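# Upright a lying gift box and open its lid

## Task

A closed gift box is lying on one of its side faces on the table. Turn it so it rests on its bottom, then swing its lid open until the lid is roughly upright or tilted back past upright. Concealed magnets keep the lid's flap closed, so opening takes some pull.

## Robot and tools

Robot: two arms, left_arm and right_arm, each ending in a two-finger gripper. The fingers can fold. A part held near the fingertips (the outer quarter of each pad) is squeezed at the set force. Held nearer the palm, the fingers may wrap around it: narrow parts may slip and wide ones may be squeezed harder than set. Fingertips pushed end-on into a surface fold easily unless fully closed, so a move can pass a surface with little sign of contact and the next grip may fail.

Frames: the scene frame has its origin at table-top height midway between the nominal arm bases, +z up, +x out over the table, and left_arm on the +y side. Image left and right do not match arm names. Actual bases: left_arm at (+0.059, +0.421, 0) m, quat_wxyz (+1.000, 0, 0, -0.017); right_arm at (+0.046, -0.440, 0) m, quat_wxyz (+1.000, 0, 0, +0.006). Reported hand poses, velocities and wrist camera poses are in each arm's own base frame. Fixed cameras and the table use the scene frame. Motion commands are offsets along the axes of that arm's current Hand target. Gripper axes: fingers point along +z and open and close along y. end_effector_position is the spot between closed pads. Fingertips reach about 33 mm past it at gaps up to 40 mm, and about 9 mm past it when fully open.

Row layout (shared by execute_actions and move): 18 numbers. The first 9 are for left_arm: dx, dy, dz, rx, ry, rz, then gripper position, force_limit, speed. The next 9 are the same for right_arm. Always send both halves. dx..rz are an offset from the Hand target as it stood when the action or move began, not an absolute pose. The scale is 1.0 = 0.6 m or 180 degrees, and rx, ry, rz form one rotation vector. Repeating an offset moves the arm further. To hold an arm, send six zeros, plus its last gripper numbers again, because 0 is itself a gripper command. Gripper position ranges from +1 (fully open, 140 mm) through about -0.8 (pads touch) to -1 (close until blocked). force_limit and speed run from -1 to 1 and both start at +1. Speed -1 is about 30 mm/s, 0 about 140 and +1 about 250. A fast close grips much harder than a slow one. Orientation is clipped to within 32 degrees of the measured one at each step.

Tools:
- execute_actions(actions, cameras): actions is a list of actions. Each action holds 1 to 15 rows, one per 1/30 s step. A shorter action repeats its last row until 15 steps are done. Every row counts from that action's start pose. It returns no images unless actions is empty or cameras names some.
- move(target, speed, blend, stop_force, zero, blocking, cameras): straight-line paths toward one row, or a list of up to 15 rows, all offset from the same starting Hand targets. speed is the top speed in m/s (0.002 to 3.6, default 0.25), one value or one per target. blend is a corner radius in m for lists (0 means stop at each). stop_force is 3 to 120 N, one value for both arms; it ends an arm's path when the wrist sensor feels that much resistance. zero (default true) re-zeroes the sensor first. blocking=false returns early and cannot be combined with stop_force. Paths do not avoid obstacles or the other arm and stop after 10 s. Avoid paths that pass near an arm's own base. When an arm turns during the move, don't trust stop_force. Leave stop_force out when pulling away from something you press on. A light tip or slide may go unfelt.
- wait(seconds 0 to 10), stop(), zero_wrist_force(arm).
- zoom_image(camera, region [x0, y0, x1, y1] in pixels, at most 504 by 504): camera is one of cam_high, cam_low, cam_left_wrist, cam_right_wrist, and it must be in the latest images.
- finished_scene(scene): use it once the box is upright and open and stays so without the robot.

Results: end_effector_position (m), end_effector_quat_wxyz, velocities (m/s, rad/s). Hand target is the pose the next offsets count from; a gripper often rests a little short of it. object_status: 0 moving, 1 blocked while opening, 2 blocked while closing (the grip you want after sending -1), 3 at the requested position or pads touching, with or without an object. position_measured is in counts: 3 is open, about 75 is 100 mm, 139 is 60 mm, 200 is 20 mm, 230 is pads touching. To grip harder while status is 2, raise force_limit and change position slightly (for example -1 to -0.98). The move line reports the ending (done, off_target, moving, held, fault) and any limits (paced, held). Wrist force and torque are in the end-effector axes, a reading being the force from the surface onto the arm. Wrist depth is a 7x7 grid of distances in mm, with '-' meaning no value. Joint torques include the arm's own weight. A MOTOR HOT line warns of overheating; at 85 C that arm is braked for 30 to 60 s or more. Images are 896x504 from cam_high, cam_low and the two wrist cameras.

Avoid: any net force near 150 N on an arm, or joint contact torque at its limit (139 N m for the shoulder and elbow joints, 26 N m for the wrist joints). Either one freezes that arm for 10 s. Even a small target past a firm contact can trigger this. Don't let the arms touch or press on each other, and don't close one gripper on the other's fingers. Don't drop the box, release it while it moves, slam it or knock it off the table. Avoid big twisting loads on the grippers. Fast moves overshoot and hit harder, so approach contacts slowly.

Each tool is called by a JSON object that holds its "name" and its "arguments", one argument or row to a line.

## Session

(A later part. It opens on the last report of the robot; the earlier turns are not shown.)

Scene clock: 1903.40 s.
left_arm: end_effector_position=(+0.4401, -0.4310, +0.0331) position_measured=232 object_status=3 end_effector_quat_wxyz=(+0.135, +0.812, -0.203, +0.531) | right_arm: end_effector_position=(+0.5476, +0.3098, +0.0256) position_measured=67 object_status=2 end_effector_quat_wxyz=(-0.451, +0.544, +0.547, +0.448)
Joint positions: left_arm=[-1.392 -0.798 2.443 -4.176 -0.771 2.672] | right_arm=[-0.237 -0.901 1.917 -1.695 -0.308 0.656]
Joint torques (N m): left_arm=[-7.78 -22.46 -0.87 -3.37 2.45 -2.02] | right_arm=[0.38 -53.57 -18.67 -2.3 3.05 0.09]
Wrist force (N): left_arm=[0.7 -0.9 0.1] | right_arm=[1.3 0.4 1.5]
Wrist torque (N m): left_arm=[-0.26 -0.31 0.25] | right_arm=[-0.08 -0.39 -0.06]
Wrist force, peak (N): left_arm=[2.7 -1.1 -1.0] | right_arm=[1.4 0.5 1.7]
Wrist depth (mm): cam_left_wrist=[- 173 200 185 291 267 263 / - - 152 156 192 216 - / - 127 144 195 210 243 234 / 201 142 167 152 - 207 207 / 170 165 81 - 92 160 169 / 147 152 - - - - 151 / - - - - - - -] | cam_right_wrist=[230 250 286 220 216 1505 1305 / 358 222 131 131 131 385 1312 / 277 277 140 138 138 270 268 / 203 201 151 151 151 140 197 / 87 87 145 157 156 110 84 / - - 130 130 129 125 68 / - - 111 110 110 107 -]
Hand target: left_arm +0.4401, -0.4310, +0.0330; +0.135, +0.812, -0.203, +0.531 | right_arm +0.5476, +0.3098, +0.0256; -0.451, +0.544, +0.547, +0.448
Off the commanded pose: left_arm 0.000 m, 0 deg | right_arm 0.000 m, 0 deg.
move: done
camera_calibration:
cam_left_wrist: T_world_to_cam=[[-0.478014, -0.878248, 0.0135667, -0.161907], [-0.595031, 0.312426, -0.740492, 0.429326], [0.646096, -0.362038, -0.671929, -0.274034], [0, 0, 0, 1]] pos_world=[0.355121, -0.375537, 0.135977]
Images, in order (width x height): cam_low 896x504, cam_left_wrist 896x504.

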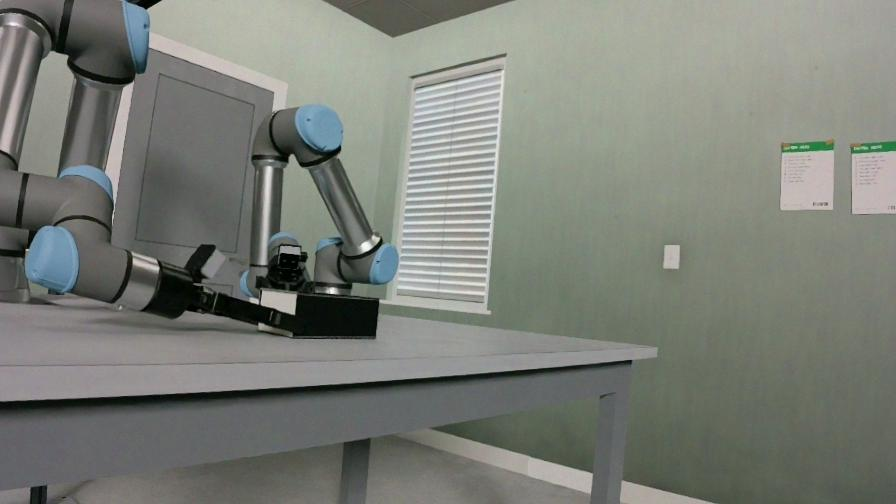

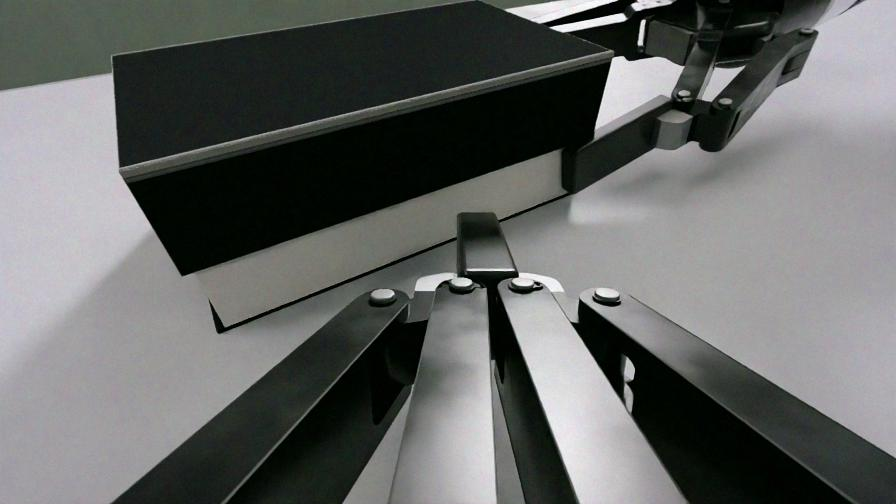

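{"name": "move", "arguments": {
  "target": [0.0069,-0.0139,0.0218,0,0,0,-1,-1,-0.5,0,0,0,0,0,0,-1,0,-1],
  "speed": 0.015,
  "stop_force": 3,
  "cameras": ["cam_left_wrist"]
}}

{"name": "zoom_image", "arguments": {
  "camera": "cam_left_wrist",
  "region": [300, 120, 660, 320]
}}

Scene clock: 1941.63 s.
left_arm: end_effector_position=(+0.4561, -0.4301, +0.0315) position_measured=232 object_status=3 end_effector_quat_wxyz=(+0.135, +0.812, -0.203, +0.531) | right_arm: end_effector_position=(+0.5476, +0.3098, +0.0256) position_measured=67 object_status=2 end_effector_quat_wxyz=(-0.451, +0.544, +0.547, +0.448)
Joint positions: left_arm=[-1.344 -0.79 2.413 -4.181 -0.81 2.71] | right_arm=[-0.237 -0.901 1.917 -1.695 -0.308 0.656]
Joint torques (N m): left_arm=[-7.26 -37.23 4.8 -4.03 2.31 -1.78] | right_arm=[0.69 -54.67 -19.35 -2.27 2.89 -0.32]
Wrist force (N): left_arm=[0.8 -0.7 0.1] | right_arm=[1.4 0.2 1.3]
Wrist torque (N m): left_arm=[-0.23 -0.33 0.21] | right_arm=[-0.10 -0.40 -0.05]
Wrist force, peak (N): left_arm=[0.9 -1.1 0.3] | right_arm=[1.6 0.4 1.6]
Wrist depth (mm): cam_left_wrist=[- 168 180 195 212 260 254 / - 148 139 148 169 207 308 / - 113 131 159 193 236 247 / 198 124 147 153 196 - 190 / - 163 - - 92 167 178 / 146 149 - - - - 146 / - - - - - - -] | cam_right_wrist=[217 247 2171 220 652 - 1378 / 395 222 131 133 131 424 1298 / 278 276 140 140 138 270 270 / 201 201 151 154 152 140 198 / 87 87 145 157 157 110 84 / - - 130 130 129 125 68 / - - 111 110 110 107 -]
Hand target: left_arm +0.4561, -0.4301, +0.0316; +0.135, +0.812, -0.203, +0.531 | right_arm +0.5476, +0.3098, +0.0256; -0.451, +0.544, +0.547, +0.448
Off the commanded pose: left_arm 0.000 m, 0 deg | right_arm 0.000 m, 0 deg.
move: done
camera_calibration:
cam_left_wrist: T_world_to_cam=[[-0.478124, -0.878188, 0.013561, -0.15352], [-0.59497, 0.312493, -0.740513, 0.437431], [0.646071, -0.362125, -0.671906, -0.285052], [0, 0, 0, 1]] pos_world=[0.371021, -0.374737, 0.134477]
Images, in order (width x height): cam_left_wrist 896x504.

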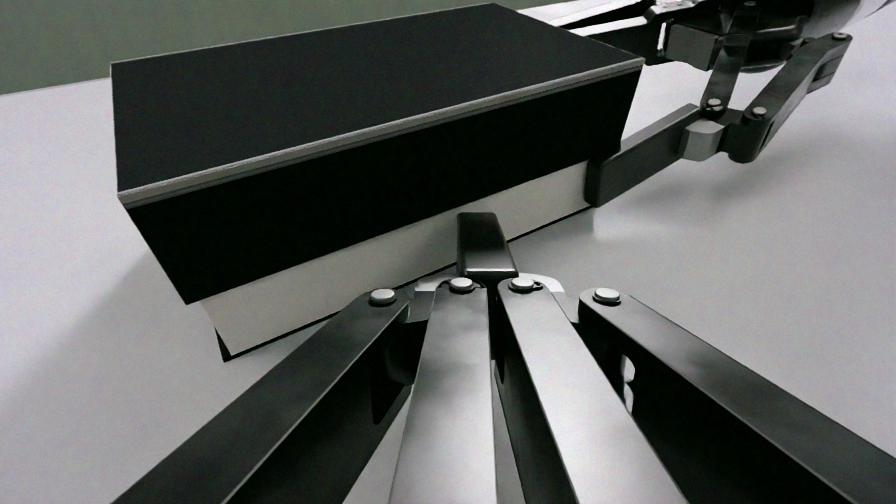

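Scaled by 1.400 from the camera's 896x504 image, which has a finer 1280x720 frame.

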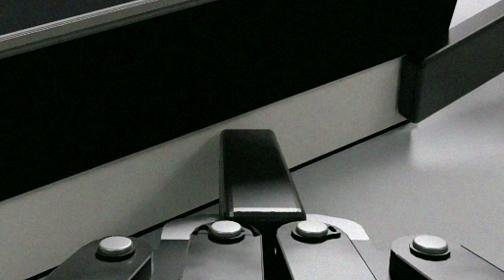

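{"name": "move", "arguments": {
  "target": [0.0047,-0.0069,0.0109,0,0,0,-1,-1,-0.5,0,0,0,0,0,0,-1,0,-1],
  "speed": 0.015,
  "stop_force": 3,
  "cameras": ["cam_left_wrist"]
}}

{"name": "zoom_image", "arguments": {
  "camera": "cam_left_wrist",
  "region": [380, 140, 600, 260]
}}

Scene clock: 1951.60 s.
left_arm: end_effector_position=(+0.4580, -0.4301, +0.0317) position_measured=232 object_status=3 end_effector_quat_wxyz=(+0.135, +0.812, -0.203, +0.531) | right_arm: end_effector_position=(+0.5476, +0.3098, +0.0256) position_measured=67 object_status=2 end_effector_quat_wxyz=(-0.451, +0.544, +0.547, +0.448)
Joint positions: left_arm=[-1.338 -0.79 2.41 -4.181 -0.815 2.714] | right_arm=[-0.237 -0.901 1.917 -1.695 -0.308 0.656]
Joint torques (N m): left_arm=[4.87 -41.97 4.19 -4.66 0.25 0.99] | right_arm=[1.72 -51.56 -19.44 0.99 -0.07 -0.27]
Wrist force (N): left_arm=[0.7 0.0 -2.0] | right_arm=[1.2 2.1 1.2]
Wrist torque (N m): left_arm=[-0.29 -0.33 0.39] | right_arm=[-0.40 -0.63 -0.03]
Wrist force, peak (N): left_arm=[-1.9 0.9 -9.7] | right_arm=[-1.5 10.2 -1.5]
Wrist depth (mm): cam_left_wrist=[- 167 181 195 194 260 252 / - 149 148 148 166 203 233 / - 112 130 153 192 212 252 / 199 122 140 153 - 196 - / 168 158 81 - 92 92 165 / 144 150 - - - - 149 / - - - - - - -] | cam_right_wrist=[217 245 2152 220 1048 2044 1418 / 394 221 131 131 131 381 1291 / 277 277 140 138 138 270 268 / 203 202 151 154 150 140 198 / 87 87 145 157 157 110 84 / - - 130 130 129 125 68 / - - 111 110 110 107 -]
Hand target: left_arm +0.4580, -0.4301, +0.0317; +0.135, +0.812, -0.203, +0.531 (not the last commanded pose) | right_arm +0.5476, +0.3098, +0.0256; -0.451, +0.544, +0.547, +0.448
Off the commanded pose: left_arm 0.006 m, 0 deg | right_arm 0.000 m, 0 deg.
move: contact (left_arm)
camera_calibration:
cam_left_wrist: T_world_to_cam=[[-0.47808, -0.878207, 0.0138742, -0.152543], [-0.595004, 0.312209, -0.740605, 0.438583], [0.646072, -0.362324, -0.671798, -0.286329], [0, 0, 0, 1]] pos_world=[0.373021, -0.374637, 0.134578]
Images, in order (width x height): cam_left_wrist 896x504.

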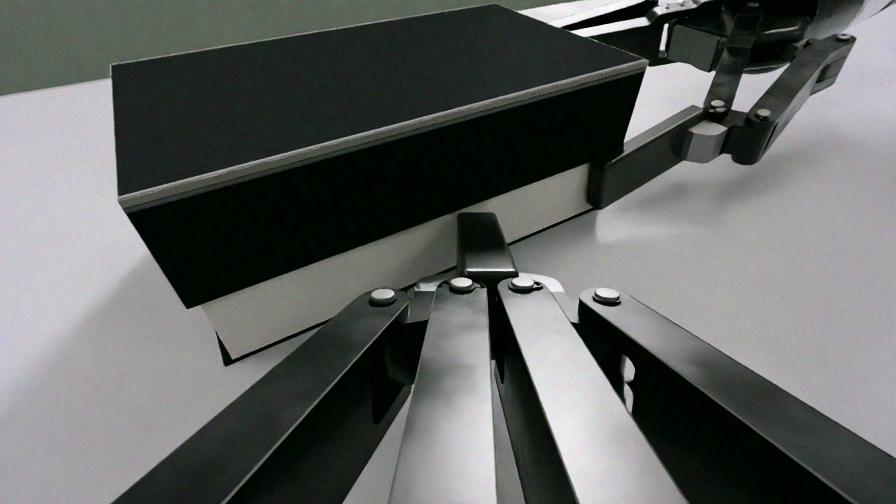

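Scaled by 2.291 from the camera's 896x504 image, which has a finer 1280x720 frame.

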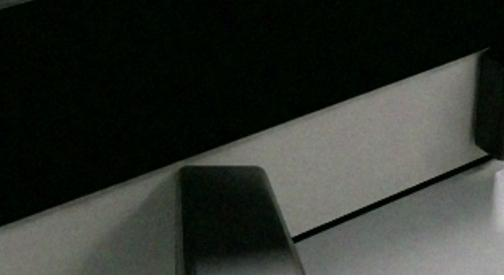

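{"name": "move", "arguments": {
  "target": [
    [-0.0029,0.0044,-0.0065,0,0,0,-1,-1,-0.5,0,0,0,0,0,0,-1,0,-1],
    [0.0136,0.0726,0.0317,0,0,0,-1,-1,-0.5,0,0,0,0,0,0,-1,0,-1]
  ],
  "speed": 0.1,
  "blend": [0.002,0],
  "cameras": []
}}

{"name": "move", "arguments": {
  "target": [0.0047,-0.0070,0.0105,0,0,0,-1,-1,-0.5,0,0,0,0,0,0,-1,0,-1],
  "speed": 0.015,
  "stop_force": 3,
  "cameras": ["cam_left_wrist","cam_right_wrist"]
}}

{"name": "zoom_image", "arguments": {
  "camera": "cam_left_wrist",
  "region": [380, 120, 660, 280]
}}

Scene clock: 1999.77 s.
left_arm: end_effector_position=(+0.4557, -0.4782, +0.0318) position_measured=232 object_status=3 end_effector_quat_wxyz=(+0.135, +0.812, -0.202, +0.531) | right_arm: end_effector_position=(+0.5476, +0.3098, +0.0256) position_measured=67 object_status=2 end_effector_quat_wxyz=(-0.451, +0.544, +0.547, +0.448)
Joint positions: left_arm=[-1.374 -0.793 2.308 -4.057 -0.786 2.687] | right_arm=[-0.237 -0.901 1.917 -1.695 -0.308 0.656]
Joint torques (N m): left_arm=[5.9 -23.22 -4.32 -3.83 -0.58 1.43] | right_arm=[2.11 -44.25 -18.26 -0.35 1.96 -0.45]
Wrist force (N): left_arm=[0.7 -0.7 0.0] | right_arm=[1.7 -0.2 1.4]
Wrist torque (N m): left_arm=[-0.23 -0.32 0.38] | right_arm=[-0.18 -0.58 -0.03]
Wrist force, peak (N): left_arm=[0.6 0.1 -2.4] | right_arm=[1.2 2.4 1.4]
Wrist depth (mm): cam_left_wrist=[- 171 181 181 265 237 248 / 149 149 148 149 - 204 280 / - 115 129 161 186 241 241 / - 128 154 171 192 - 204 / - 141 155 - 92 168 174 / 139 - - - - - 150 / - - - - - - -] | cam_right_wrist=[196 237 2097 221 665 2190 1426 / 173 187 131 131 131 383 1363 / 258 188 140 138 138 271 270 / 202 202 148 151 151 140 198 / 87 87 145 157 156 110 84 / - - 130 130 129 125 68 / - - 110 110 110 107 -]
Hand target: left_arm +0.4557, -0.4782, +0.0318; +0.135, +0.812, -0.203, +0.531 | right_arm +0.5476, +0.3098, +0.0256; -0.451, +0.544, +0.547, +0.448
Off the commanded pose: left_arm 0.000 m, 0 deg | right_arm 0.000 m, 0 deg.
move: done
No camera images: "cameras" was empty.

Scene clock: 2000.90 s.
left_arm: end_effector_position=(+0.4607, -0.4779, +0.0318) position_measured=232 object_status=3 end_effector_quat_wxyz=(+0.135, +0.812, -0.203, +0.531) | right_arm: end_effector_position=(+0.5476, +0.3098, +0.0256) position_measured=67 object_status=2 end_effector_quat_wxyz=(-0.451, +0.544, +0.547, +0.448)
Joint positions: left_arm=[-1.36 -0.791 2.299 -4.057 -0.797 2.697] | right_arm=[-0.237 -0.901 1.917 -1.695 -0.308 0.656]
Joint torques (N m): left_arm=[-1.51 -45.73 1.3 -1.63 0.48 -0.86] | right_arm=[2.01 -42.6 -19.81 -1.62 -0.96 -0.44]
Wrist force (N): left_arm=[0.3 0.4 -2.8] | right_arm=[0.1 3.4 1.2]
Wrist torque (N m): left_arm=[-0.28 -0.32 0.40] | right_arm=[-0.21 -0.41 -0.03]
Wrist force, peak (N): left_arm=[-2.4 1.1 -10.4] | right_arm=[-1.0 10.6 -1.8]
Wrist depth (mm): cam_left_wrist=[- 170 181 194 265 235 239 / 133 140 140 148 - 196 - / - 114 130 153 183 195 241 / 107 122 143 159 192 200 198 / 118 133 148 - 92 168 174 / 134 142 - - - - 149 / - - - - - - -] | cam_right_wrist=[194 243 2251 278 220 2382 1443 / 173 184 131 131 131 382 1371 / 257 190 140 138 138 270 270 / 202 202 151 154 151 140 198 / 87 87 145 157 157 110 84 / - - 130 129 130 125 68 / - - 111 110 110 107 -]
Hand target: left_arm +0.4607, -0.4779, +0.0318; +0.135, +0.812, -0.203, +0.531 (not the last commanded pose) | right_arm +0.5476, +0.3098, +0.0256; -0.451, +0.544, +0.547, +0.448
Off the commanded pose: left_arm 0.003 m, 0 deg | right_arm 0.000 m, 0 deg.
move: contact (left_arm)
camera_calibration:
cam_left_wrist: T_world_to_cam=[[-0.478076, -0.878211, 0.0137496, -0.193306], [-0.594983, 0.312299, -0.740583, 0.455246], [0.646094, -0.362236, -0.671824, -0.30533], [0, 0, 0, 1]] pos_world=[0.375721, -0.422537, 0.134678]
cam_right_wrist: T_world_to_cam=[[0.999883, -0.0093909, 0.0121157, -0.539698], [0.00558509, -0.512869, -0.858449, 0.185007], [0.0142754, 0.858415, -0.512756, -0.114477], [0, 0, 0, 1]] pos_world=[0.540235, 0.188085, 0.10666]
Images, in order (width x height): cam_left_wrist 896x504, cam_right_wrist 896x504.

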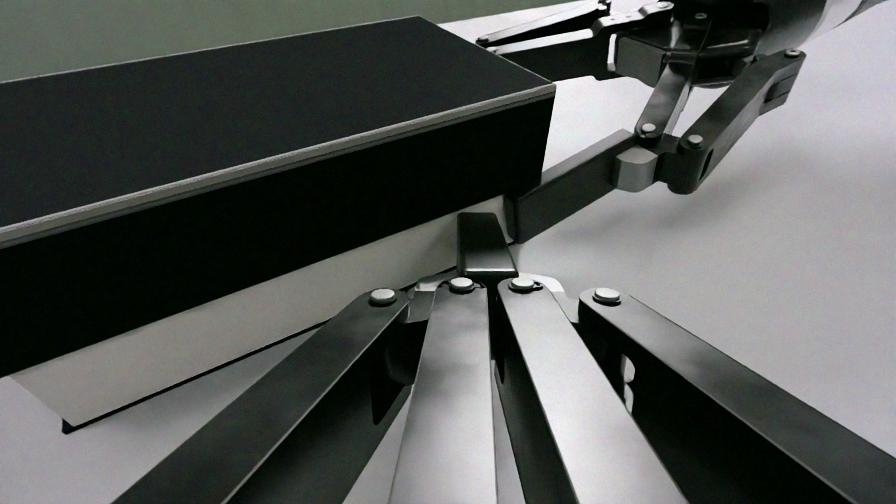

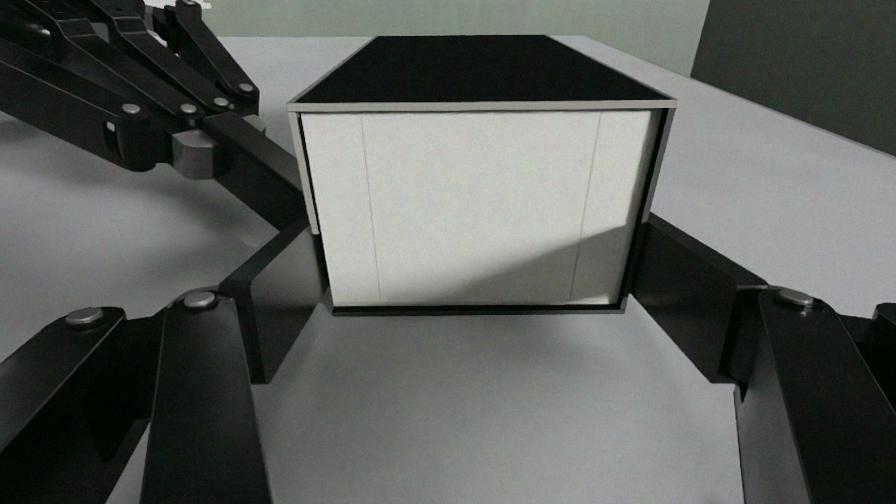

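Scaled by 1.800 from the camera's 896x504 image, which has a finer 1280x720 frame.

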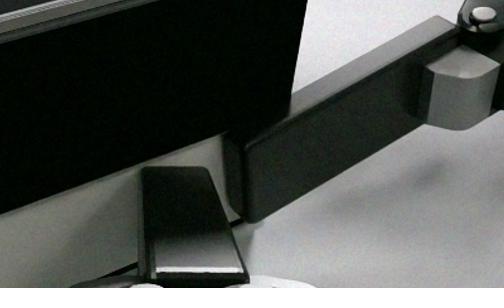

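{"name": "move", "arguments": {
  "target": [0.0183,0,-0.00802,0,0,0,-1,-1,-0.5,0,0,0,0,0,0,-1,0,-1],
  "speed": 0.015,
  "stop_force": 14,
  "cameras": ["cam_left_wrist","cam_right_wrist"]
}}

{"name": "zoom_image", "arguments": {
  "camera": "cam_left_wrist",
  "region": [380, 120, 660, 280]
}}

Scene clock: 2015.50 s.
left_arm: end_effector_position=(+0.4607, -0.4779, +0.0438) position_measured=232 object_status=3 end_effector_quat_wxyz=(+0.135, +0.812, -0.203, +0.531) | right_arm: end_effector_position=(+0.5476, +0.3098, +0.0256) position_measured=67 object_status=2 end_effector_quat_wxyz=(-0.451, +0.544, +0.547, +0.448)
Joint positions: left_arm=[-1.36 -0.829 2.307 -4.028 -0.797 2.698] | right_arm=[-0.237 -0.901 1.917 -1.695 -0.308 0.656]
Joint torques (N m): left_arm=[5.74 -27.61 -11.14 -7.22 4.12 -1.35] | right_arm=[1.31 -32.25 -19.4 -1.79 -4.67 -0.2]
Wrist force (N): left_arm=[-9.7 2.5 3.1] | right_arm=[21.4 2.6 -0.1]
Wrist torque (N m): left_arm=[-0.38 -0.25 0.38] | right_arm=[-0.36 -0.49 0.07]
Wrist force, peak (N): left_arm=[-12.0 -1.1 5.3] | right_arm=[23.1 1.7 -3.3]
Wrist depth (mm): cam_left_wrist=[139 154 170 - 267 242 257 / 101 111 129 148 267 217 - / 100 - 126 155 192 193 256 / - 127 147 161 210 - 213 / - 135 147 - 92 176 183 / 158 - - - - - 157 / - - - - - - -] | cam_right_wrist=[183 208 171 160 160 2503 1496 / 171 175 123 123 122 382 1348 / 278 258 137 133 132 254 271 / 203 202 149 153 152 139 199 / 87 87 146 158 157 110 84 / - - 130 130 129 125 68 / - - 111 111 111 107 -]
Hand target: left_arm +0.4607, -0.4779, +0.0438; +0.135, +0.812, -0.203, +0.531 | right_arm +0.5476, +0.3098, +0.0256; -0.451, +0.544, +0.547, +0.448
Off the commanded pose: left_arm 0.000 m, 0 deg | right_arm 0.000 m, 0 deg.
move: done
camera_calibration:
cam_left_wrist: T_world_to_cam=[[-0.478104, -0.878196, 0.0137154, -0.193361], [-0.594962, 0.31234, -0.740583, 0.464111], [0.646094, -0.362236, -0.671824, -0.297231], [0, 0, 0, 1]] pos_world=[0.375721, -0.422437, 0.146678]
cam_right_wrist: T_world_to_cam=[[0.999883, -0.0093909, 0.0121157, -0.539698], [0.00558509, -0.512869, -0.858449, 0.185007], [0.0142754, 0.858415, -0.512756, -0.114477], [0, 0, 0, 1]] pos_world=[0.540235, 0.188085, 0.10666]
Images, in order (width x height): cam_left_wrist 896x504, cam_right_wrist 896x504.

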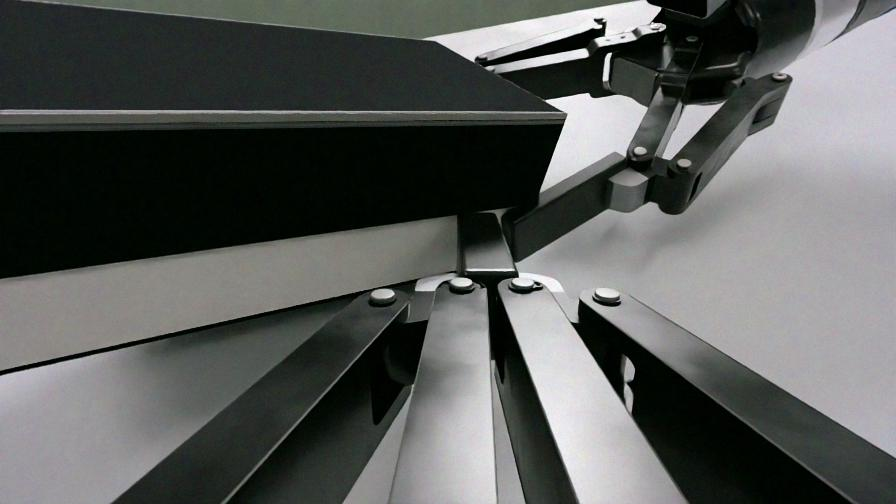

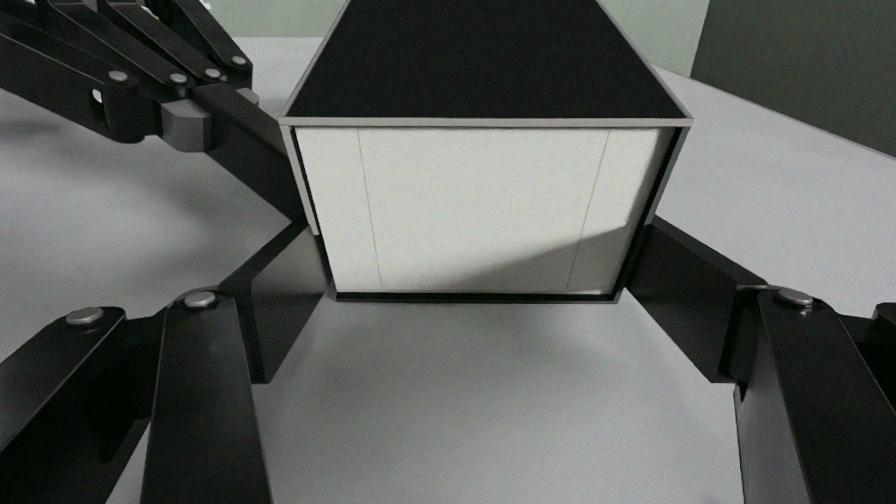

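Scaled by 1.800 from the camera's 896x504 image, which has a finer 1280x720 frame.

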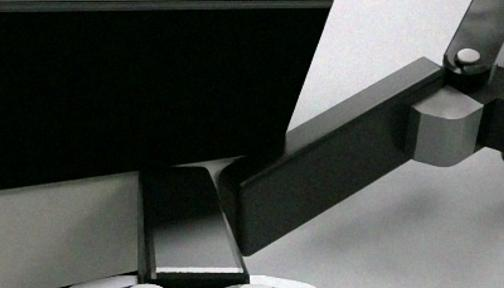

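{"name": "move", "arguments": {
  "target": [
    [-0.0183,0,0.00802,0,0,0,-1,-1,-0.5,0,0,0,0,0,0,-1,0,-1],
    [-0.0356,0.026,-0.0311,0,0,0,-1,-1,-0.5,0.0131,0,-0.0025,0,-0.0778,0,-1,0,-1]
  ],
  "speed": 0.08,
  "blend": [0.002,0],
  "cameras": ["cam_left_wrist","cam_low","cam_right_wrist"]
}}

{"name": "zoom_image", "arguments": {
  "camera": "cam_low",
  "region": [180, 240, 420, 360]
}}

Scene clock: 2118.97 s.
left_arm: end_effector_position=(+0.4307, -0.4796, +0.0317) position_measured=232 object_status=3 end_effector_quat_wxyz=(+0.135, +0.812, -0.203, +0.531) | right_arm: end_effector_position=(+0.5476, +0.3099, +0.0336) position_measured=67 object_status=2 end_effector_quat_wxyz=(-0.381, +0.595, +0.598, +0.379)
Joint positions: left_arm=[-1.441 -0.803 2.348 -4.046 -0.731 2.63] | right_arm=[-0.194 -1.03 1.996 -2.134 -0.477 1.124]
Joint torques (N m): left_arm=[7.03 -37.91 -10.65 -3.39 -0.36 1.86] | right_arm=[-8.44 -27.67 -7.55 -0.3 2.61 -0.2]
Wrist force (N): left_arm=[0.8 -1.3 0.4] | right_arm=[3.3 -0.1 1.3]
Wrist torque (N m): left_arm=[-0.36 -0.32 0.34] | right_arm=[-0.23 -0.50 -0.02]
Wrist force, peak (N): left_arm=[-10.1 2.3 3.0] | right_arm=[21.8 2.8 -0.1]
Wrist depth (mm): cam_left_wrist=[- 175 183 194 204 191 - / 145 135 149 167 192 - - / 124 145 166 192 - - 240 / 135 155 185 137 190 198 196 / - 163 168 - 92 168 167 / 146 150 - - - - - / - - - - - - -] | cam_right_wrist=[185 383 189 163 162 375 1239 / 172 265 124 123 123 273 283 / 226 179 137 133 133 223 230 / 197 196 149 154 153 140 194 / 87 89 160 167 167 110 84 / - - 148 148 147 143 68 / - - 132 134 134 134 -]
Hand target: left_arm +0.4307, -0.4796, +0.0317; +0.135, +0.812, -0.203, +0.531 | right_arm +0.5476, +0.3098, +0.0336; -0.381, +0.595, +0.598, +0.379
Off the commanded pose: left_arm 0.000 m, 0 deg | right_arm 0.000 m, 0 deg.
move: done
camera_calibration:
cam_left_wrist: T_world_to_cam=[[-0.478129, -0.878183, 0.0136844, -0.209061], [-0.594942, 0.312378, -0.740583, 0.437781], [0.646093, -0.362236, -0.671825, -0.286528], [0, 0, 0, 1]] pos_world=[0.345621, -0.424137, 0.134578]
cam_right_wrist: T_world_to_cam=[[0.999863, -0.005691, 0.0155132, -0.540952], [0.00698373, -0.705312, -0.708863, 0.245906], [0.0149757, 0.708875, -0.705176, -0.0579834], [0, 0, 0, 1]] pos_world=[0.540029, 0.211464, 0.141817]
Images, in order (width x height): cam_low 896x504, cam_left_wrist 896x504, cam_right_wrist 896x504.

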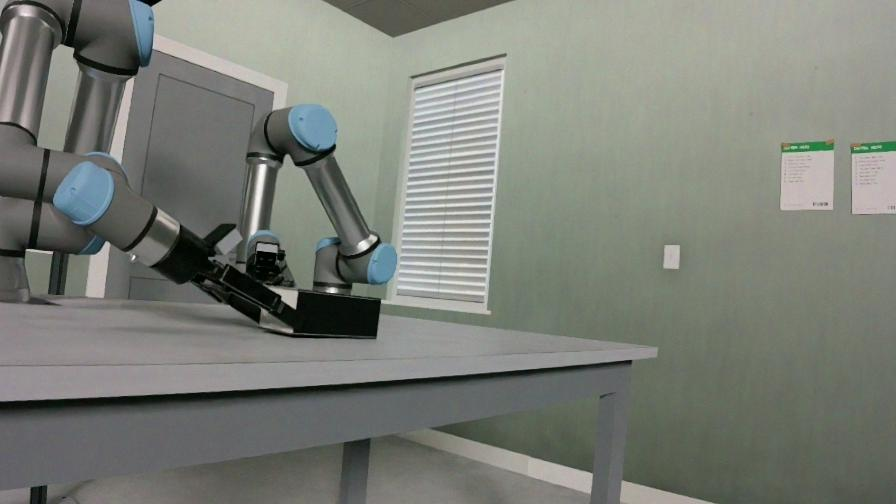

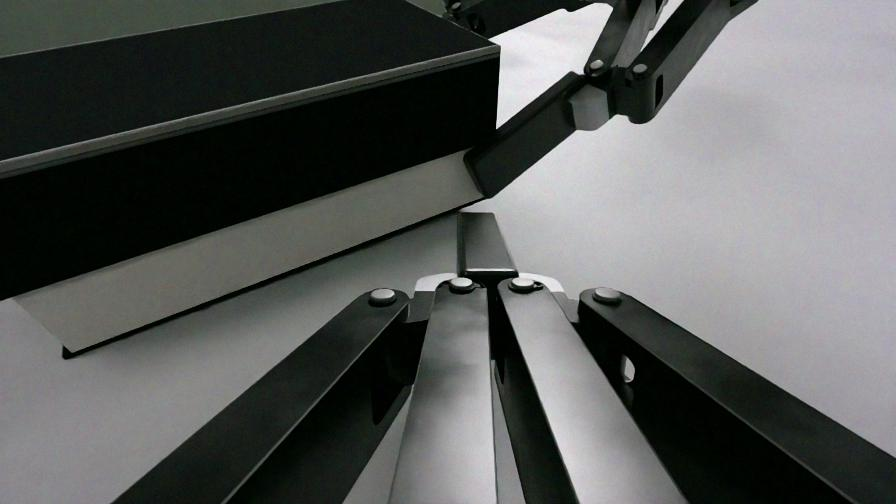

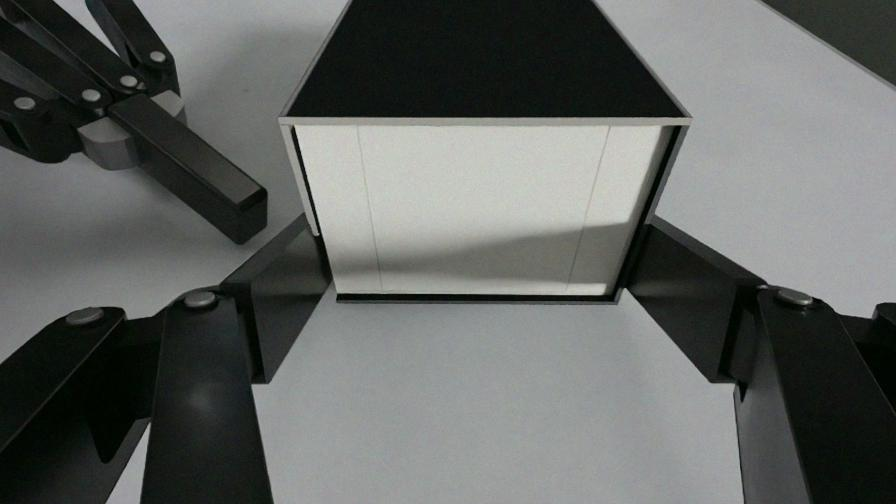

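Scaled by 2.100 from the camera's 896x504 image, which has a finer 1280x720 frame.

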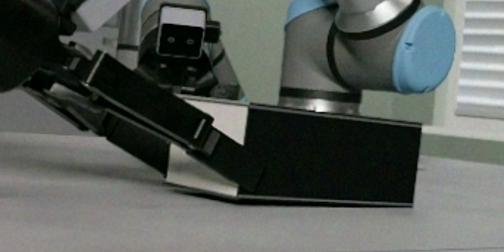

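{"name": "move", "arguments": {
  "target": [0,0,0,0,0,0,-1,-1,-0.5,-0.02267,0,0.01058,0,0,0,-1,0,-1],
  "speed": 0.02,
  "stop_force": 4,
  "cameras": ["cam_right_wrist"]
}}

{"name": "zoom_image", "arguments": {
  "camera": "cam_right_wrist",
  "region": [240, 80, 720, 340]
}}

Scene clock: 2200.93 s.
left_arm: end_effector_position=(+0.4307, -0.4796, +0.0317) position_measured=232 object_status=3 end_effector_quat_wxyz=(+0.135, +0.812, -0.203, +0.531) | right_arm: end_effector_position=(+0.5477, +0.3098, +0.0285) position_measured=67 object_status=2 end_effector_quat_wxyz=(-0.381, +0.595, +0.598, +0.379)
Joint positions: left_arm=[-1.441 -0.803 2.348 -4.046 -0.731 2.63] | right_arm=[-0.194 -1.019 1.997 -2.146 -0.477 1.124]
Joint torques (N m): left_arm=[6.87 -25.04 -9.94 -4.42 -0.51 1.81] | right_arm=[-5.16 -50.13 -28.18 -3.3 2.39 1.49]
Wrist force (N): left_arm=[0.7 -1.3 0.2] | right_arm=[5.3 0.9 1.3]
Wrist torque (N m): left_arm=[-0.36 -0.32 0.33] | right_arm=[-0.04 -0.50 -0.16]
Wrist force, peak (N): left_arm=[0.7 -1.6 0.4] | right_arm=[22.9 -2.8 -5.4]
Wrist depth (mm): cam_left_wrist=[- 200 195 265 217 197 - / 131 138 156 166 196 277 - / 126 139 162 194 - 242 239 / 135 155 185 191 198 187 198 / 150 163 168 - 92 156 168 / 146 150 - - - - 149 / - - - - - - -] | cam_right_wrist=[181 368 168 158 158 359 1265 / 169 256 120 126 122 263 273 / 218 180 133 133 132 214 221 / 190 189 149 154 153 139 186 / 87 87 153 162 161 110 83 / - - 142 142 142 138 68 / - - 127 126 126 126 -]
Hand target: left_arm +0.4307, -0.4796, +0.0317; +0.135, +0.812, -0.203, +0.531 | right_arm +0.5477, +0.3098, +0.0285; -0.381, +0.595, +0.598, +0.379 (not the last commanded pose)
Off the commanded pose: left_arm 0.000 m, 0 deg | right_arm 0.010 m, 0 deg.
move: contact (right_arm)
camera_calibration:
cam_right_wrist: T_world_to_cam=[[0.999865, -0.00583087, 0.0153725, -0.540925], [0.00678427, -0.705364, -0.708813, 0.24226], [0.0149762, 0.708821, -0.705229, -0.0615629], [0, 0, 0, 1]] pos_world=[0.54013, 0.211365, 0.136617]
Images, in order (width x height): cam_right_wrist 896x504.

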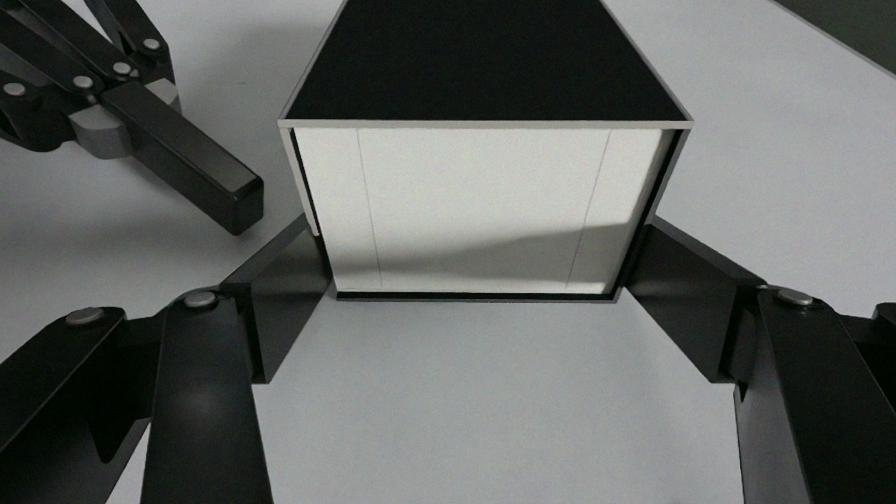

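Scaled by 1.050 from the camera's 896x504 image, which has a finer 1280x720 frame.

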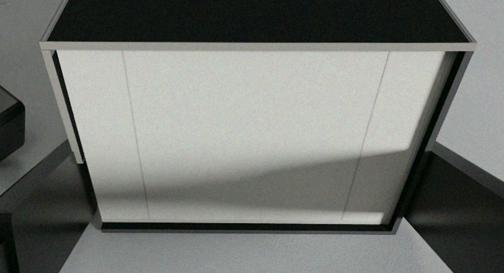

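{"name": "move", "arguments": {
  "target": [
    [0,0,0,0,0,0,-1,-1,-0.5,0,0,0,0,0,0,-0.98,1,-1],
    [0.0077,-0.0208,0.01745,0,0,0,-1,-1,-0.5,0,0,0,0,0,0,-0.98,1,-1]
  ],
  "speed": 0.05,
  "cameras": ["cam_left_wrist","cam_low"]
}}

{"name": "zoom_image", "arguments": {
  "camera": "cam_left_wrist",
  "region": [300, 40, 660, 300]
}}

{"name": "zoom_image", "arguments": {
  "camera": "cam_low",
  "region": [180, 240, 420, 360]
}}

Scene clock: 2236.10 s.
left_arm: end_effector_position=(+0.4468, -0.4740, +0.0317) position_measured=232 object_status=3 end_effector_quat_wxyz=(+0.135, +0.812, -0.203, +0.531) end_effector_velocity=(-0.001, -0.001, +0.001) end_effector_angular_velocity=(-0.004, +0.000, +0.004) | right_arm: end_effector_position=(+0.5477, +0.3098, +0.0285) position_measured=70 object_status=2 end_effector_quat_wxyz=(-0.381, +0.595, +0.598, +0.379)
Joint positions: left_arm=[-1.395 -0.796 2.333 -4.066 -0.769 2.67] | right_arm=[-0.194 -1.019 1.997 -2.146 -0.477 1.124]
Joint velocities: left_arm=[-0.004 -0.001 0 0.002 0.006 -0.007] | right_arm=[within noise]
Joint torques (N m): left_arm=[-7.01 -28.9 1.99 -2.08 2.48 -1.94] | right_arm=[2.95 -44.79 -21.71 -3.15 -0.45 0.88]
Wrist force (N): left_arm=[0.5 -0.8 0.2] | right_arm=[7.6 0.9 -1.4]
Wrist torque (N m): left_arm=[-0.26 -0.28 0.23] | right_arm=[-0.27 -0.49 -0.26]
Wrist force, peak (N): left_arm=[0.9 -1.3 0.8] | right_arm=[7.8 1.0 -1.8]
Wrist depth (mm): cam_left_wrist=[- 196 181 195 254 195 - / 131 147 141 156 186 187 338 / - 123 143 178 196 242 240 / 122 133 169 184 189 199 197 / - 155 - - 92 162 167 / 146 - - - - - 150 / - - - - - - -] | cam_right_wrist=[175 199 168 158 158 361 357 / 170 175 123 122 122 263 274 / 226 210 137 133 132 215 221 / 190 190 150 158 153 139 186 / 87 87 154 162 161 110 84 / - - 142 142 142 138 70 / - - 126 126 126 126 -]
Hand target: left_arm +0.4467, -0.4740, +0.0317; +0.135, +0.812, -0.203, +0.531 | right_arm +0.5477, +0.3098, +0.0285; -0.381, +0.595, +0.598, +0.379
Off the commanded pose: left_arm 0.000 m, 0 deg | right_arm 0.000 m, 0 deg.
move: done
camera_calibration:
cam_left_wrist: T_world_to_cam=[[-0.478219, -0.878132, 0.0138332, -0.196411], [-0.594873, 0.312292, -0.740675, 0.445562], [0.64609, -0.362434, -0.671721, -0.294998], [0, 0, 0, 1]] pos_world=[0.36172, -0.418537, 0.134578]
Images, in order (width x height): cam_low 896x504, cam_left_wrist 896x504.

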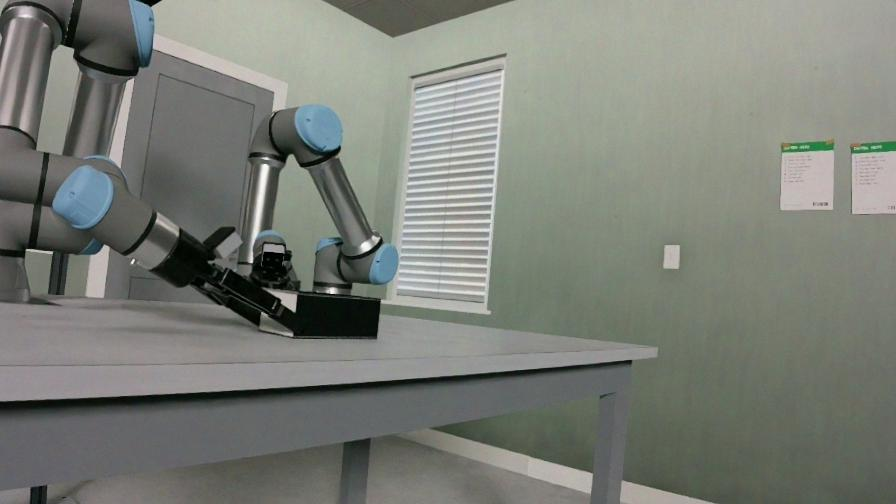

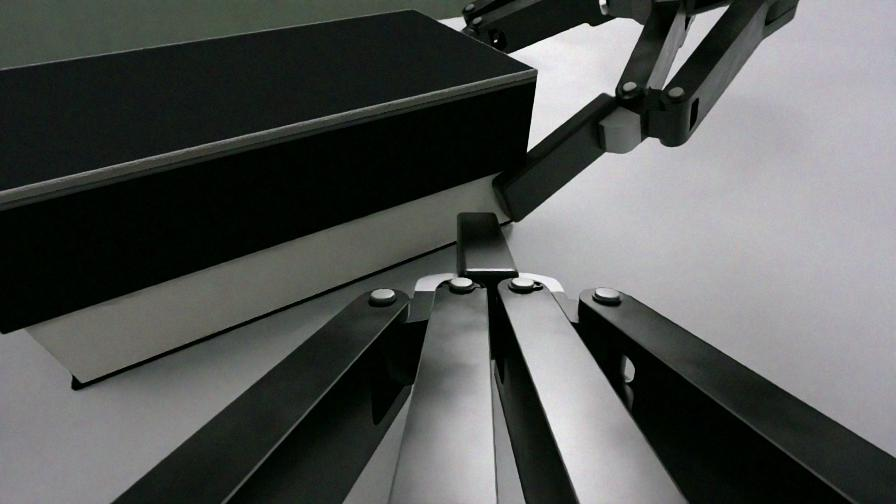

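Scaled by 1.400 from the camera's 896x504 image, which has a finer 1280x720 frame.

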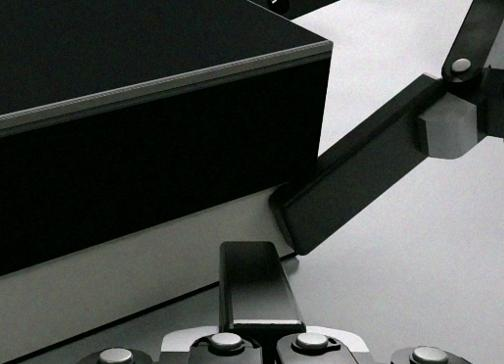

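Scaled by 2.100 from the camera's 896x504 image, which has a finer 1280x720 frame.

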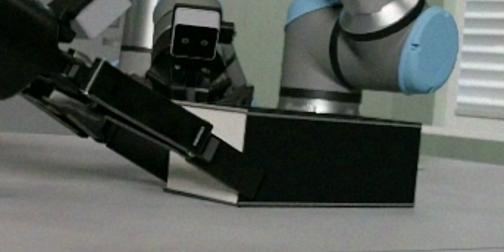

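{"name": "move", "arguments": {
  "target": [0.0083,-0.0138,0.0211,0,0,0,-1,-1,-0.5,0,0,0,0,0,0,-0.98,1,-1],
  "speed": 0.015,
  "stop_force": 3,
  "cameras": ["cam_left_wrist"]
}}

{"name": "zoom_image", "arguments": {
  "camera": "cam_left_wrist",
  "region": [380, 120, 660, 280]
}}

Scene clock: 2246.07 s.
left_arm: end_effector_position=(+0.4606, -0.4732, +0.0313) position_measured=232 object_status=3 end_effector_quat_wxyz=(+0.135, +0.812, -0.202, +0.531) | right_arm: end_effector_position=(+0.5477, +0.3098, +0.0285) position_measured=70 object_status=2 end_effector_quat_wxyz=(-0.381, +0.595, +0.598, +0.379)
Joint positions: left_arm=[-1.358 -0.79 2.31 -4.07 -0.799 2.699] | right_arm=[-0.194 -1.019 1.997 -2.146 -0.477 1.124]
Joint torques (N m): left_arm=[-3.16 -45.34 2.33 -1.67 0.22 -0.32] | right_arm=[2.09 -30.13 -5.31 0.48 -0.21 0.43]
Wrist force (N): left_arm=[0.6 0.0 -0.5] | right_arm=[6.3 2.5 0.5]
Wrist torque (N m): left_arm=[-0.30 -0.37 0.40] | right_arm=[-0.24 -0.48 -0.16]
Wrist force, peak (N): left_arm=[-2.1 1.9 -7.8] | right_arm=[2.9 9.2 -0.5]
Wrist depth (mm): cam_left_wrist=[882 168 179 193 250 194 186 / 147 146 137 146 174 177 - / - 111 128 153 183 230 254 / - 124 142 137 190 197 200 / 120 142 150 - 92 167 172 / 137 144 - - - - 144 / - - - - - - -] | cam_right_wrist=[172 192 168 158 157 359 1227 / 166 174 123 123 122 264 273 / 227 217 137 133 132 215 222 / 189 188 149 158 153 139 186 / 87 87 153 162 161 110 84 / - - 142 142 142 138 70 / - - 127 126 126 126 -]
Hand target: left_arm +0.4606, -0.4732, +0.0313; +0.135, +0.812, -0.203, +0.531 (not the last commanded pose) | right_arm +0.5477, +0.3098, +0.0285; -0.381, +0.595, +0.598, +0.379
Off the commanded pose: left_arm 0.002 m, 0 deg | right_arm 0.000 m, 0 deg.
move: contact (left_arm)
camera_calibration:
cam_left_wrist: T_world_to_cam=[[-0.478023, -0.878239, 0.0138148, -0.189259], [-0.595025, 0.312221, -0.740584, 0.453331], [0.646096, -0.362236, -0.671822, -0.303899], [0, 0, 0, 1]] pos_world=[0.375621, -0.417837, 0.134178]
Images, in order (width x height): cam_left_wrist 896x504.

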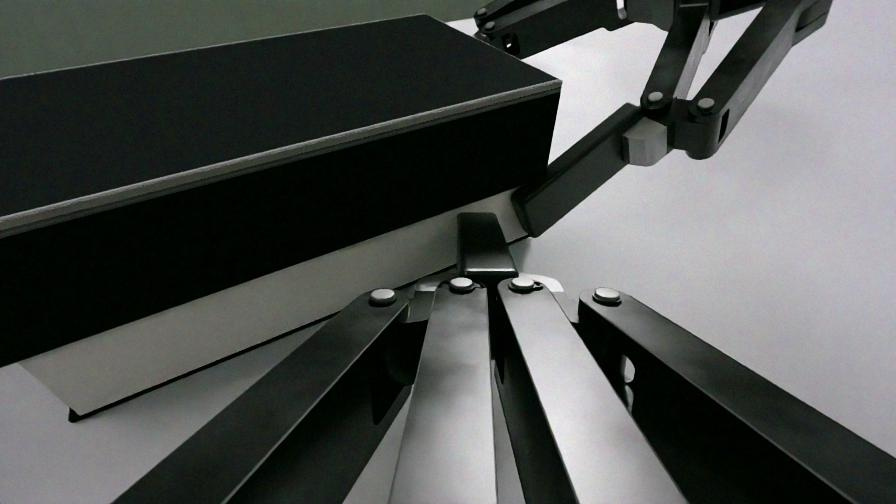

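Scaled by 1.800 from the camera's 896x504 image, which has a finer 1280x720 frame.

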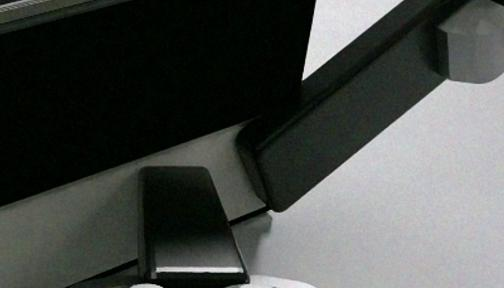

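{"name": "move", "arguments": {
  "target": [
    [0.0013,0.0057,0.0032,0,0,0,-1,-1,-0.5,0,0,0,0,0,0,-0.98,1,-1],
    [0.0166,0.0057,-0.0035,0,0,0,-1,-1,-0.5,0,0,0,0,0,0,-0.98,1,-1]
  ],
  "speed": 0.015,
  "stop_force": 15,
  "cameras": ["cam_left_wrist","cam_right_wrist"]
}}

{"name": "zoom_image", "arguments": {
  "camera": "cam_left_wrist",
  "region": [380, 120, 660, 280]
}}

Scene clock: 2265.13 s.
left_arm: end_effector_position=(+0.4608, -0.4772, +0.0377) position_measured=232 object_status=3 end_effector_quat_wxyz=(+0.135, +0.812, -0.203, +0.531) | right_arm: end_effector_position=(+0.5477, +0.3098, +0.0285) position_measured=70 object_status=2 end_effector_quat_wxyz=(-0.381, +0.595, +0.598, +0.379)
Joint positions: left_arm=[-1.36 -0.81 2.305 -4.044 -0.797 2.698] | right_arm=[-0.194 -1.019 1.997 -2.146 -0.477 1.124]
Joint torques (N m): left_arm=[-0.16 -27.4 -14.03 -4.04 1.32 0.58] | right_arm=[2.56 -29.38 -4.11 -3.44 -4.03 -0.15]
Wrist force (N): left_arm=[-7.9 -1.3 2.6] | right_arm=[18.7 0.3 -3.6]
Wrist torque (N m): left_arm=[-0.27 -0.27 0.33] | right_arm=[0.15 -0.73 -0.09]
Wrist force, peak (N): left_arm=[-13.6 -2.0 6.7] | right_arm=[20.2 -0.5 -8.0]
Wrist depth (mm): cam_left_wrist=[- 183 185 212 252 200 187 / - 144 143 147 182 178 - / 105 110 128 158 181 242 237 / - 124 145 160 200 214 206 / - 142 150 - 92 175 175 / 134 - - - - - 152 / - - - - - - -] | cam_right_wrist=[165 183 157 150 150 360 1233 / 162 166 119 125 120 263 275 / 227 219 132 131 130 215 221 / 189 190 145 155 154 139 187 / 87 87 154 162 161 110 84 / - - 142 142 142 138 70 / - - 127 127 126 126 -]
Hand target: left_arm +0.4608, -0.4772, +0.0377; +0.135, +0.812, -0.203, +0.531 (not the last commanded pose) | right_arm +0.5477, +0.3098, +0.0285; -0.381, +0.595, +0.598, +0.379
Off the commanded pose: left_arm 0.004 m, 0 deg | right_arm 0.000 m, 0 deg.
move: contact (left_arm); path passed 1 of 2 targets
camera_calibration:
cam_left_wrist: T_world_to_cam=[[-0.478072, -0.878215, 0.013625, -0.192622], [-0.594963, 0.312389, -0.740562, 0.459452], [0.646117, -0.362148, -0.67185, -0.301109], [0, 0, 0, 1]] pos_world=[0.375821, -0.421737, 0.140577]
cam_right_wrist: T_world_to_cam=[[0.999865, -0.00583087, 0.0153725, -0.540925], [0.00678427, -0.705364, -0.708813, 0.24226], [0.0149762, 0.708821, -0.705229, -0.0615629], [0, 0, 0, 1]] pos_world=[0.54013, 0.211365, 0.136617]
Images, in order (width x height): cam_left_wrist 896x504, cam_right_wrist 896x504.

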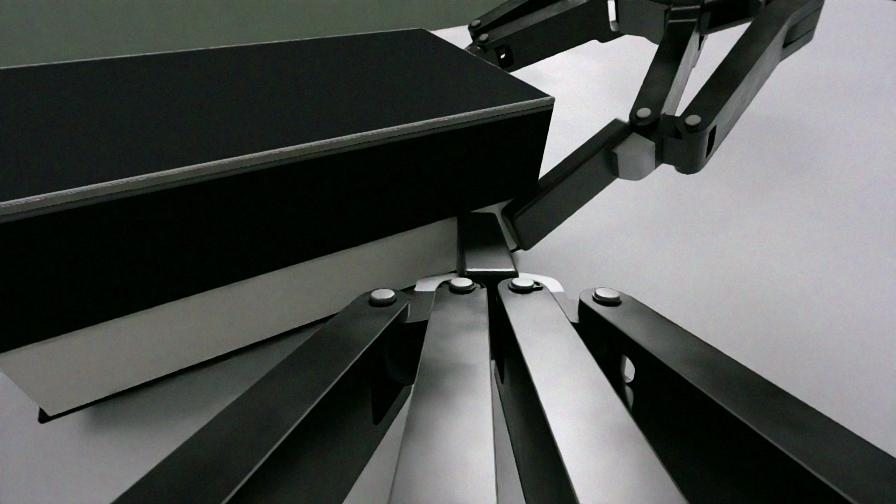

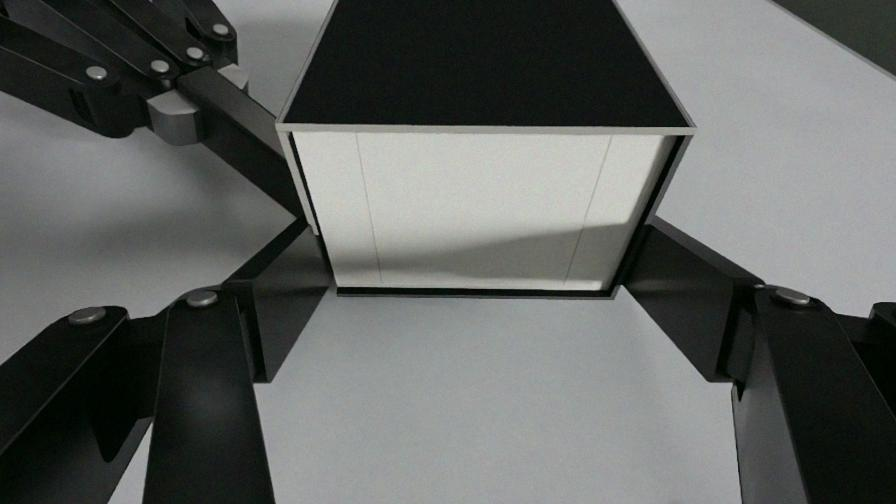

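Scaled by 1.800 from the camera's 896x504 image, which has a finer 1280x720 frame.

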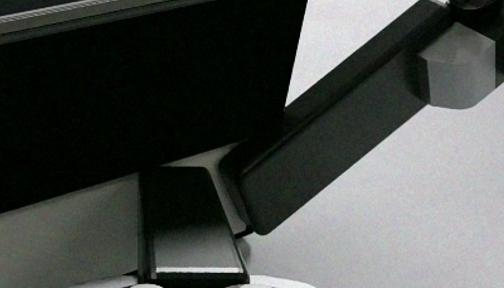

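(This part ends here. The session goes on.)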